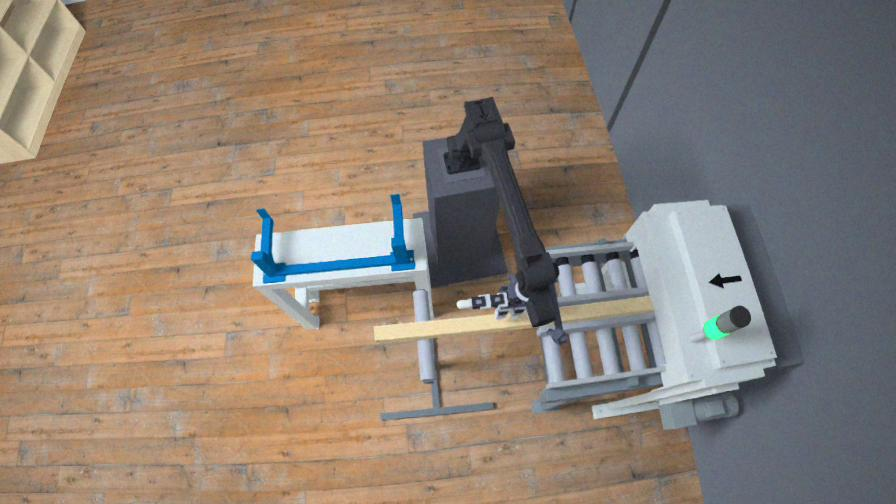

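Call:
wait(
  seconds=0.2,
  cameras=["cam_over"],
)

Scene clock: 175.43 s.
Joint torques (N m): arm1=[2.02 -19.14 8.23 0.94 -0.11 0.15] | arm2=[0.44 -11.11 7.36 1.1 0.23 -0.05] | arm3=[0.56 -10.17 7.34 0.03 0.08 0.14]
Heat: arm1: hottest joint3_rad 42 °C; arm2: hottest joint3_rad 32 °C; arm3: hottest joint3_rad 35 °C.
Joint velocities: within noise
arm1.joint_positions: joint1_rad=+0.058 joint2_rad=+1.950 joint3_rad=+1.962 joint4_rad=-1.581 joint5_rad=+0.004 joint6_rad=+0.158 hand_index_mcp=+0.754 hand_index_abd=+0.001 hand_index_pip=+0.577 hand_index_dip=+0.696 hand_middle_mcp=+0.755 hand_middle_abd=+0.001 hand_middle_pip=+0.577 hand_middle_dip=+0.696 hand_ring_mcp=+0.755 hand_ring_abd=+0.000 hand_ring_pip=+0.577 hand_ring_dip=+0.696 hand_thumb_cmc=+0.716 hand_thumb_axl=+0.677 hand_thumb_mcp=+0.223 hand_thumb_ipl=+0.168 hand_current_limit=+0.400 hand_speed=-0.600
arm1.joint_status: not commanded
arm1.hand_state: goal,goal,goal,goal,goal,goal,goal,goal,goal,goal,goal,goal,goal,goal,goal,goal
arm1.index_mcp_current_ma: 0
arm1.index_abd_current_ma: 0
arm1.index_pip_current_ma: 0
arm1.index_dip_current_ma: 0
arm1.middle_mcp_current_ma: 0
arm1.middle_abd_current_ma: 0
arm1.middle_pip_current_ma: 0
arm1.middle_dip_current_ma: 0
arm1.ring_mcp_current_ma: 0
arm1.ring_abd_current_ma: 0
arm1.ring_pip_current_ma: 0
arm1.ring_dip_current_ma: 0
arm1.thumb_cmc_current_ma: 0
arm1.thumb_axl_current_ma: 0
arm1.thumb_mcp_current_ma: -1
arm1.thumb_ipl_current_ma: 0
arm1.hand_goal_index_mcp: 0.754
arm1.hand_goal_index_abd: 0.000
arm1.hand_goal_index_pip: 0.576
arm1.hand_goal_index_dip: 0.696
arm1.hand_goal_middle_mcp: 0.754
arm1.hand_goal_middle_abd: 0.000
arm1.hand_goal_middle_pip: 0.576
arm1.hand_goal_middle_dip: 0.696
arm1.hand_goal_ring_mcp: 0.754
arm1.hand_goal_ring_abd: 0.000
arm1.hand_goal_ring_pip: 0.576
arm1.hand_goal_ring_dip: 0.696
arm1.hand_goal_thumb_cmc: 0.714
arm1.hand_goal_thumb_axl: 0.678
arm1.hand_goal_thumb_mcp: 0.226
arm1.hand_goal_thumb_ipl: 0.168
arm1.hand: x=-0.0961 y=-0.0844 z=+0.9385 quat_wxyz=(+0.001, +1.000, -0.003, -0.002) (m; scene frame)
arm1.hand_target: x=-0.0851 y=-0.0877 z=+0.9302 quat_wxyz=(+0.000, +1.000, +0.000, +0.000) (m; scene frame)
arm1.hand_status: not commanded
arm2.joint_positions: joint1_rad=+0.221 joint2_rad=+1.430 joint3_rad=+1.315 joint4_rad=-1.488 joint5_rad=-0.006 joint6_rad=+0.474 hand_index_mcp=+0.749 hand_index_abd=-0.003 hand_index_pip=+0.575 hand_index_dip=+0.696 hand_middle_mcp=-0.325 hand_middle_abd=+0.000 hand_middle_pip=-0.296 hand_middle_dip=+0.119 hand_ring_mcp=-0.327 hand_ring_abd=+0.000 hand_ring_pip=-0.297 hand_ring_dip=+0.119 hand_thumb_cmc=+0.715 hand_thumb_axl=+0.677 hand_thumb_mcp=+0.224 hand_thumb_ipl=+0.168 hand_current_limit=+0.400 hand_speed=-0.600
arm2.joint_status: not commanded
arm2.hand_state: goal,goal,goal,goal,goal,goal,goal,goal,goal,goal,goal,goal,goal,goal,goal,goal
arm2.index_mcp_current_ma: -7
arm2.index_abd_current_ma: -3
arm2.index_pip_current_ma: -1
arm2.index_dip_current_ma: 0
arm2.middle_mcp_current_ma: 38
arm2.middle_abd_current_ma: 0
arm2.middle_pip_current_ma: 5
arm2.middle_dip_current_ma: 3
arm2.ring_mcp_current_ma: 31
arm2.ring_abd_current_ma: 0
arm2.ring_pip_current_ma: 4
arm2.ring_dip_current_ma: 3
arm2.thumb_cmc_current_ma: 1
arm2.thumb_axl_current_ma: -1
arm2.thumb_mcp_current_ma: -3
arm2.thumb_ipl_current_ma: 0
arm2.hand_goal_index_mcp: 0.754
arm2.hand_goal_index_abd: 0.000
arm2.hand_goal_index_pip: 0.576
arm2.hand_goal_index_dip: 0.696
arm2.hand_goal_middle_mcp: -0.342
arm2.hand_goal_middle_abd: 0.000
arm2.hand_goal_middle_pip: -0.300
arm2.hand_goal_middle_dip: 0.116
arm2.hand_goal_ring_mcp: -0.342
arm2.hand_goal_ring_abd: 0.000
arm2.hand_goal_ring_pip: -0.300
arm2.hand_goal_ring_dip: 0.116
arm2.hand_goal_thumb_cmc: 0.714
arm2.hand_goal_thumb_axl: 0.678
arm2.hand_goal_thumb_mcp: 0.226
arm2.hand_goal_thumb_ipl: 0.168
arm2.hand: x=+0.9798 y=-1.6189 z=+0.9374 quat_wxyz=(+0.003, -0.001, +1.000, -0.007) (m; scene frame)
arm2.hand_target: x=+0.9839 y=-1.6170 z=+0.9400 quat_wxyz=(+0.000, +0.000, +1.000, +0.000) (m; scene frame)
arm2.hand_status: done (0.005 m and 0.9 deg from the pose sent, 0.060 m and 1.7 deg at the start)
arm3.joint_positions: joint1_rad=-0.127 joint2_rad=+1.452 joint3_rad=+0.892 joint4_rad=-1.015 joint5_rad=-0.003 joint6_rad=-0.145 hand_index_mcp=+0.758 hand_index_abd=+0.001 hand_index_pip=-0.781 hand_index_dip=+0.696 hand_middle_mcp=+0.758 hand_middle_abd=+0.001 hand_middle_pip=-0.783 hand_middle_dip=+0.696 hand_ring_mcp=+0.758 hand_ring_abd=+0.002 hand_ring_pip=-0.783 hand_ring_dip=+0.696 hand_thumb_cmc=-0.569 hand_thumb_axl=+0.680 hand_thumb_mcp=+0.214 hand_thumb_ipl=+0.164 hand_current_limit=+0.400 hand_speed=-0.600
arm3.joint_status: not commanded
arm3.hand_state: goal,goal,goal,goal,goal,goal,goal,goal,goal,goal,goal,goal,goal,goal,goal,goal
arm3.index_mcp_current_ma: 3
arm3.index_abd_current_ma: 0
arm3.index_pip_current_ma: 8
arm3.index_dip_current_ma: 0
arm3.middle_mcp_current_ma: 3
arm3.middle_abd_current_ma: 0
arm3.middle_pip_current_ma: 5
arm3.middle_dip_current_ma: 0
arm3.ring_mcp_current_ma: 2
arm3.ring_abd_current_ma: 1
arm3.ring_pip_current_ma: 6
arm3.ring_dip_current_ma: 0
arm3.thumb_cmc_current_ma: 0
arm3.thumb_axl_current_ma: 1
arm3.thumb_mcp_current_ma: -18
arm3.thumb_ipl_current_ma: -5
arm3.hand_goal_index_mcp: 0.754
arm3.hand_goal_index_abd: 0.000
arm3.hand_goal_index_pip: -0.790
arm3.hand_goal_index_dip: 0.696
arm3.hand_goal_middle_mcp: 0.754
arm3.hand_goal_middle_abd: 0.000
arm3.hand_goal_middle_pip: -0.790
arm3.hand_goal_middle_dip: 0.696
arm3.hand_goal_ring_mcp: 0.754
arm3.hand_goal_ring_abd: 0.000
arm3.hand_goal_ring_pip: -0.790
arm3.hand_goal_ring_dip: 0.696
arm3.hand_goal_thumb_cmc: -0.570
arm3.hand_goal_thumb_axl: 0.678
arm3.hand_goal_thumb_mcp: 0.226
arm3.hand_goal_thumb_ipl: 0.168
arm3.hand: x=+1.2562 y=+0.1702 z=+0.8965 quat_wxyz=(+0.000, +1.000, -0.001, +0.001) (m; scene frame)
arm3.hand_target: x=+1.2600 y=+0.1699 z=+0.9000 quat_wxyz=(+0.000, +1.000, +0.000, +0.000) (m; scene frame)
arm3.hand_status: not commanded
wait: 0.20 s; at rest from the start
pictures: cam_over
Images, in order (width x height): cam_over 896x504.

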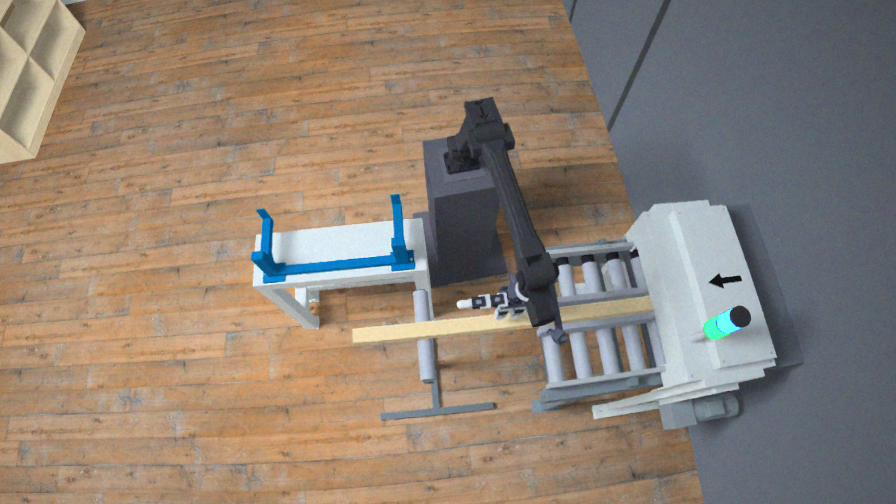

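Call:
move(
  arm2={"target":[0.985,-1.616,0.900,0,0,1,0],"speed":0.05},
  arm1={"target":[-0.085,-0.084,0.843,0,1,0,0],"speed":0.08},
  cameras=["cam_button","cam_over","cam_end"],
)

Scene clock: 179.33 s.
Joint torques (N m): arm1=[1.9 -14.92 5.72 2 0.1 0.16] | arm2=[0.26 -7.77 5.7 1.78 0.01 -0.07] | arm3=[0.38 -10.4 7.36 -0.02 0.09 0.13]
Heat: arm1: hottest joint3_rad 42 °C; arm2: hottest joint3_rad 32 °C; arm3: hottest joint3_rad 35 °C.
move: arm1 off_target; arm2 off_target
Joint velocities: within noise
arm1.joint_positions: joint1_rad=+0.058 joint2_rad=+1.917 joint3_rad=+1.784 joint4_rad=-1.379 joint5_rad=-0.001 joint6_rad=+0.158 hand_index_mcp=+0.754 hand_index_abd=+0.001 hand_index_pip=+0.577 hand_index_dip=+0.696 hand_middle_mcp=+0.766 hand_middle_abd=+0.004 hand_middle_pip=+0.584 hand_middle_dip=+0.700 hand_ring_mcp=+0.780 hand_ring_abd=+0.017 hand_ring_pip=+0.594 hand_ring_dip=+0.706 hand_thumb_cmc=+0.716 hand_thumb_axl=+0.677 hand_thumb_mcp=+0.223 hand_thumb_ipl=+0.168 hand_current_limit=+0.400 hand_speed=-0.600
arm1.joint_status: not commanded
arm1.hand_state: goal,goal,goal,goal,goal,goal,goal,goal,blocked,goal,goal,goal,goal,goal,goal,goal
arm1.index_mcp_current_ma: 0
arm1.index_abd_current_ma: 0
arm1.index_pip_current_ma: 0
arm1.index_dip_current_ma: 0
arm1.middle_mcp_current_ma: 6
arm1.middle_abd_current_ma: 1
arm1.middle_pip_current_ma: 3
arm1.middle_dip_current_ma: 1
arm1.ring_mcp_current_ma: 23
arm1.ring_abd_current_ma: 8
arm1.ring_pip_current_ma: 11
arm1.ring_dip_current_ma: 4
arm1.thumb_cmc_current_ma: 0
arm1.thumb_axl_current_ma: 0
arm1.thumb_mcp_current_ma: -1
arm1.thumb_ipl_current_ma: 0
arm1.hand_goal_index_mcp: 0.754
arm1.hand_goal_index_abd: 0.000
arm1.hand_goal_index_pip: 0.576
arm1.hand_goal_index_dip: 0.696
arm1.hand_goal_middle_mcp: 0.754
arm1.hand_goal_middle_abd: 0.000
arm1.hand_goal_middle_pip: 0.576
arm1.hand_goal_middle_dip: 0.696
arm1.hand_goal_ring_mcp: 0.754
arm1.hand_goal_ring_abd: 0.000
arm1.hand_goal_ring_pip: 0.576
arm1.hand_goal_ring_dip: 0.696
arm1.hand_goal_thumb_cmc: 0.714
arm1.hand_goal_thumb_axl: 0.678
arm1.hand_goal_thumb_mcp: 0.226
arm1.hand_goal_thumb_ipl: 0.168
arm1.hand: x=-0.0954 y=-0.0841 z=+0.8949 quat_wxyz=(+0.029, +1.000, -0.003, +0.005) (m; scene frame)
arm1.hand_target: x=-0.0858 y=-0.0808 z=+0.8444 quat_wxyz=(+0.000, +1.000, +0.000, +0.000) (m; scene frame)
arm1.hand_status: off_target (0.053 m and 3.4 deg from the pose sent, 0.096 m and 0.4 deg at the start)
arm2.joint_positions: joint1_rad=+0.221 joint2_rad=+1.406 joint3_rad=+1.246 joint4_rad=-1.399 joint5_rad=+0.000 joint6_rad=+0.474 hand_index_mcp=+0.774 hand_index_abd=+0.007 hand_index_pip=+0.591 hand_index_dip=+0.702 hand_middle_mcp=-0.325 hand_middle_abd=+0.000 hand_middle_pip=-0.296 hand_middle_dip=+0.119 hand_ring_mcp=-0.327 hand_ring_abd=+0.000 hand_ring_pip=-0.297 hand_ring_dip=+0.119 hand_thumb_cmc=+0.715 hand_thumb_axl=+0.677 hand_thumb_mcp=+0.224 hand_thumb_ipl=+0.168 hand_current_limit=+0.400 hand_speed=-0.600
arm2.joint_status: not commanded
arm2.hand_state: blocked,goal,goal,goal,goal,goal,goal,goal,goal,goal,goal,goal,goal,goal,goal,goal
arm2.index_mcp_current_ma: 46
arm2.index_abd_current_ma: 8
arm2.index_pip_current_ma: 30
arm2.index_dip_current_ma: 8
arm2.middle_mcp_current_ma: 38
arm2.middle_abd_current_ma: 0
arm2.middle_pip_current_ma: 5
arm2.middle_dip_current_ma: 3
arm2.ring_mcp_current_ma: 31
arm2.ring_abd_current_ma: 0
arm2.ring_pip_current_ma: 4
arm2.ring_dip_current_ma: 3
arm2.thumb_cmc_current_ma: 1
arm2.thumb_axl_current_ma: -1
arm2.thumb_mcp_current_ma: -4
arm2.thumb_ipl_current_ma: 0
arm2.hand_goal_index_mcp: 0.754
arm2.hand_goal_index_abd: 0.000
arm2.hand_goal_index_pip: 0.576
arm2.hand_goal_index_dip: 0.696
arm2.hand_goal_middle_mcp: -0.342
arm2.hand_goal_middle_abd: 0.000
arm2.hand_goal_middle_pip: -0.300
arm2.hand_goal_middle_dip: 0.116
arm2.hand_goal_ring_mcp: -0.342
arm2.hand_goal_ring_abd: 0.000
arm2.hand_goal_ring_pip: -0.300
arm2.hand_goal_ring_dip: 0.116
arm2.hand_goal_thumb_cmc: 0.714
arm2.hand_goal_thumb_axl: 0.678
arm2.hand_goal_thumb_mcp: 0.226
arm2.hand_goal_thumb_ipl: 0.168
arm2.hand: x=+0.9807 y=-1.6185 z=+0.9239 quat_wxyz=(-0.004, -0.001, +1.000, +0.014) (m; scene frame)
arm2.hand_target: x=+0.9852 y=-1.6171 z=+0.9006 quat_wxyz=(+0.000, +0.000, +1.000, +0.000) (m; scene frame)
arm2.hand_status: off_target (0.024 m and 1.7 deg from the pose sent, 0.038 m and 0.9 deg at the start)
arm3: as last shown
pictures: cam_button, cam_end, cam_over
Images, in order (width x height): cam_button 896x504, cam_end 896x504, cam_over 896x504.

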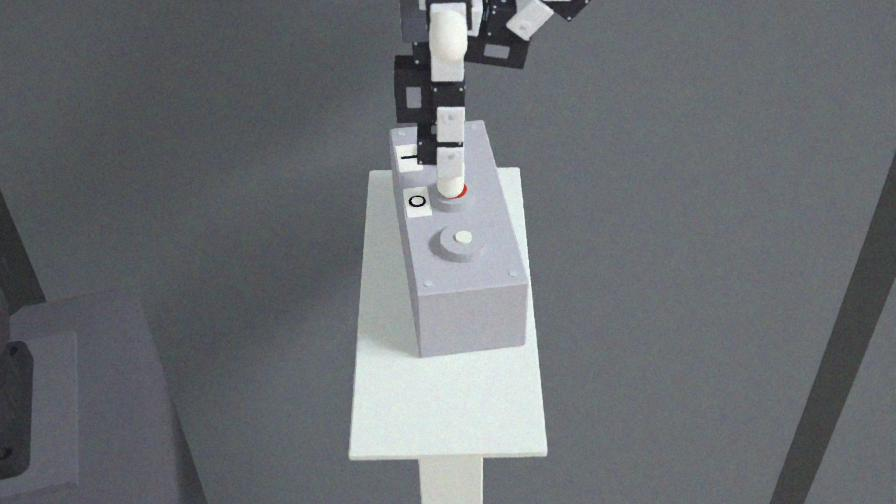

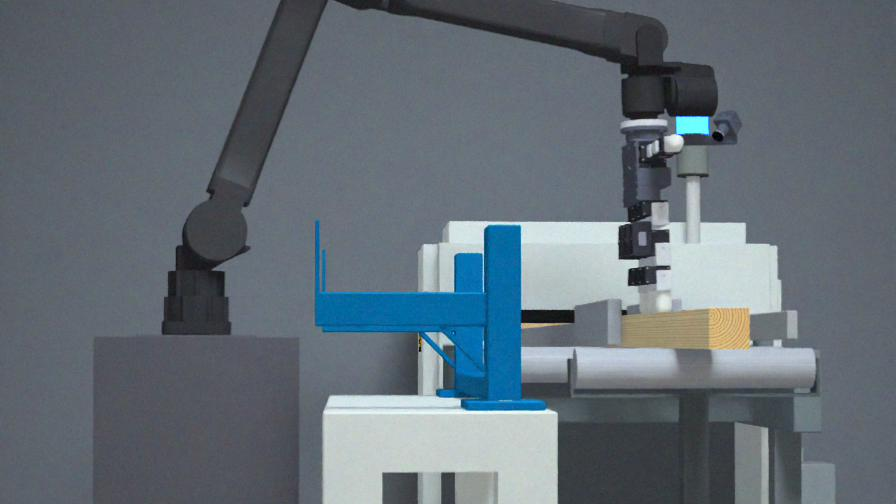

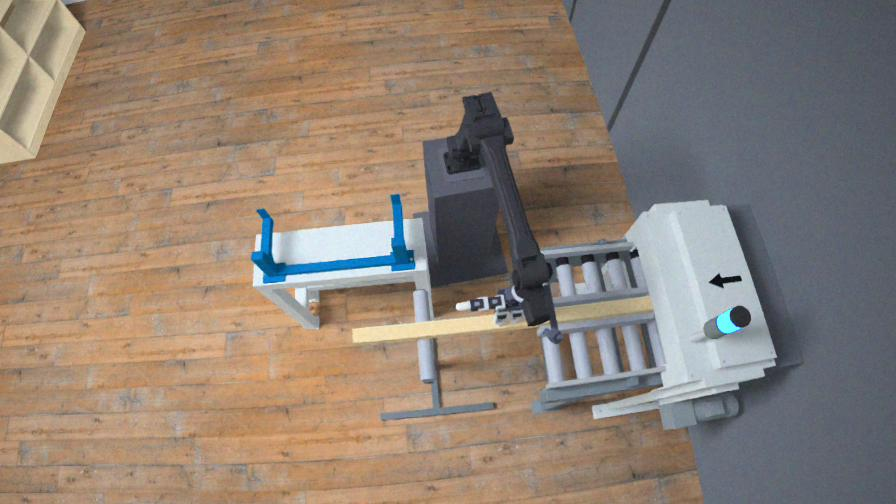

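Call:
move(
  arm1={"target":[-0.215,-0.084,0.838,0,1,0,0],"speed":0.07},
  arm2={"target":[0.985,-1.618,0.965,0,0,1,0],"speed":0.08},
  cameras=["cam_over","cam_end"],
)

Scene clock: 184.10 s.
Joint torques (N m): arm1=[-0.85 -14.1 5.85 1.37 0.67 -0.08] | arm2=[0.26 -9.52 11.88 0.17 0.17 -0.01] | arm3=[0.5 -10.52 7.34 0.13 0.08 0.13]
Heat: arm1: hottest joint3_rad 41 °C; arm2: hottest joint3_rad 33 °C; arm3: hottest joint2_rad 34 °C.
move: arm1 off_target; arm2 off_target
Joint velocities: within noise
arm1.joint_positions: joint1_rad=-0.116 joint2_rad=+1.891 joint3_rad=+1.741 joint4_rad=-1.342 joint5_rad=-0.017 joint6_rad=-0.036 hand_index_mcp=+0.759 hand_index_abd=-0.063 hand_index_pip=+0.579 hand_index_dip=+0.696 hand_middle_mcp=+0.760 hand_middle_abd=-0.025 hand_middle_pip=+0.581 hand_middle_dip=+0.700 hand_ring_mcp=+0.755 hand_ring_abd=-0.001 hand_ring_pip=+0.578 hand_ring_dip=+0.699 hand_thumb_cmc=+0.716 hand_thumb_axl=+0.677 hand_thumb_mcp=+0.223 hand_thumb_ipl=+0.168 hand_current_limit=+0.400 hand_speed=-0.600
arm1.joint_status: not commanded
arm1.hand_state: goal,blocked,goal,goal,goal,blocked,goal,goal,goal,goal,goal,goal,goal,goal,goal,goal
arm1.index_mcp_current_ma: 1
arm1.index_abd_current_ma: -73
arm1.index_pip_current_ma: 0
arm1.index_dip_current_ma: 0
arm1.middle_mcp_current_ma: 2
arm1.middle_abd_current_ma: -15
arm1.middle_pip_current_ma: 1
arm1.middle_dip_current_ma: 1
arm1.ring_mcp_current_ma: 0
arm1.ring_abd_current_ma: 0
arm1.ring_pip_current_ma: 0
arm1.ring_dip_current_ma: 1
arm1.thumb_cmc_current_ma: 0
arm1.thumb_axl_current_ma: 0
arm1.thumb_mcp_current_ma: -1
arm1.thumb_ipl_current_ma: 0
arm1.hand_goal_index_mcp: 0.754
arm1.hand_goal_index_abd: 0.000
arm1.hand_goal_index_pip: 0.576
arm1.hand_goal_index_dip: 0.696
arm1.hand_goal_middle_mcp: 0.754
arm1.hand_goal_middle_abd: 0.000
arm1.hand_goal_middle_pip: 0.576
arm1.hand_goal_middle_dip: 0.696
arm1.hand_goal_ring_mcp: 0.754
arm1.hand_goal_ring_abd: 0.000
arm1.hand_goal_ring_pip: 0.576
arm1.hand_goal_ring_dip: 0.696
arm1.hand_goal_thumb_cmc: 0.714
arm1.hand_goal_thumb_axl: 0.678
arm1.hand_goal_thumb_mcp: 0.226
arm1.hand_goal_thumb_ipl: 0.168
arm1.hand: x=-0.1962 y=-0.0866 z=+0.8954 quat_wxyz=(+0.040, +0.999, +0.007, +0.007) (m; scene frame)
arm1.hand_target: x=-0.2141 y=-0.0802 z=+0.8399 quat_wxyz=(+0.000, +1.000, +0.000, +0.001) (m; scene frame)
arm1.hand_status: off_target (0.060 m and 4.7 deg from the pose sent, 0.132 m and 3.4 deg at the start)
arm2.joint_positions: joint1_rad=+0.221 joint2_rad=+1.405 joint3_rad=+1.311 joint4_rad=-1.530 joint5_rad=-0.004 joint6_rad=+0.470 hand_index_mcp=+0.748 hand_index_abd=-0.003 hand_index_pip=+0.572 hand_index_dip=+0.693 hand_middle_mcp=-0.325 hand_middle_abd=+0.000 hand_middle_pip=-0.296 hand_middle_dip=+0.119 hand_ring_mcp=-0.327 hand_ring_abd=+0.000 hand_ring_pip=-0.297 hand_ring_dip=+0.119 hand_thumb_cmc=+0.715 hand_thumb_axl=+0.677 hand_thumb_mcp=+0.224 hand_thumb_ipl=+0.168 hand_current_limit=+0.400 hand_speed=-0.600
arm2.joint_status: not commanded
arm2.hand_state: goal,goal,goal,goal,goal,goal,goal,goal,goal,goal,goal,goal,goal,goal,goal,goal
arm2.index_mcp_current_ma: -8
arm2.index_abd_current_ma: -3
arm2.index_pip_current_ma: -5
arm2.index_dip_current_ma: -3
arm2.middle_mcp_current_ma: 38
arm2.middle_abd_current_ma: 0
arm2.middle_pip_current_ma: 5
arm2.middle_dip_current_ma: 3
arm2.ring_mcp_current_ma: 31
arm2.ring_abd_current_ma: 0
arm2.ring_pip_current_ma: 4
arm2.ring_dip_current_ma: 3
arm2.thumb_cmc_current_ma: 1
arm2.thumb_axl_current_ma: -1
arm2.thumb_mcp_current_ma: -4
arm2.thumb_ipl_current_ma: 0
arm2.hand_goal_index_mcp: 0.754
arm2.hand_goal_index_abd: 0.000
arm2.hand_goal_index_pip: 0.576
arm2.hand_goal_index_dip: 0.696
arm2.hand_goal_middle_mcp: -0.342
arm2.hand_goal_middle_abd: 0.000
arm2.hand_goal_middle_pip: -0.300
arm2.hand_goal_middle_dip: 0.116
arm2.hand_goal_ring_mcp: -0.342
arm2.hand_goal_ring_abd: 0.000
arm2.hand_goal_ring_pip: -0.300
arm2.hand_goal_ring_dip: 0.116
arm2.hand_goal_thumb_cmc: 0.714
arm2.hand_goal_thumb_axl: 0.678
arm2.hand_goal_thumb_mcp: 0.226
arm2.hand_goal_thumb_ipl: 0.168
arm2.hand: x=+0.9861 y=-1.6311 z=+0.9443 quat_wxyz=(+0.009, -0.003, +1.000, -0.016) (m; scene frame)
arm2.hand_target: x=+0.9853 y=-1.6188 z=+0.9649 quat_wxyz=(+0.000, +0.000, +1.000, +0.000) (m; scene frame)
arm2.hand_status: off_target (0.025 m and 2.2 deg from the pose sent, 0.041 m and 1.7 deg at the start)
arm3: as last shown
pictures: cam_end, cam_over
Images, in order (width x height): cam_end 896x504, cam_over 896x504.

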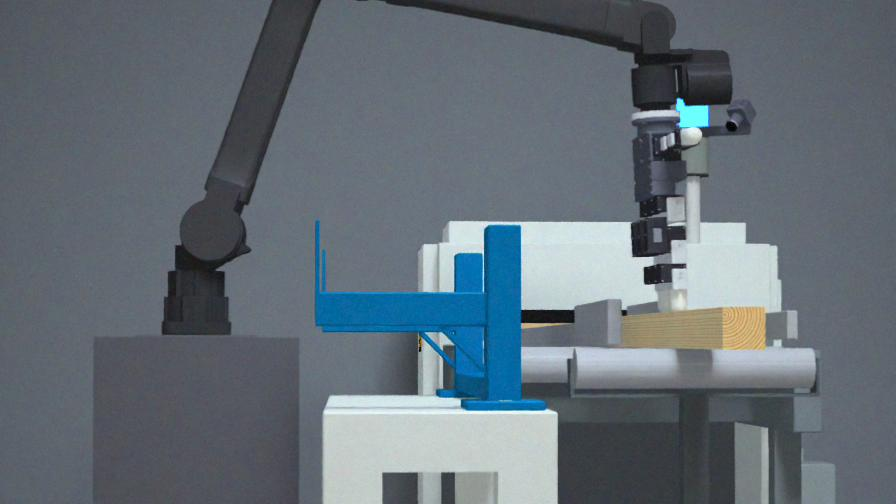

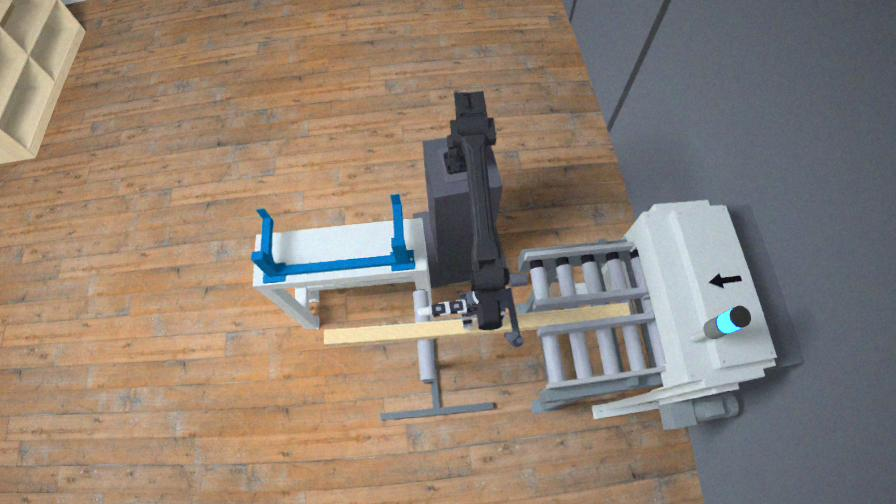

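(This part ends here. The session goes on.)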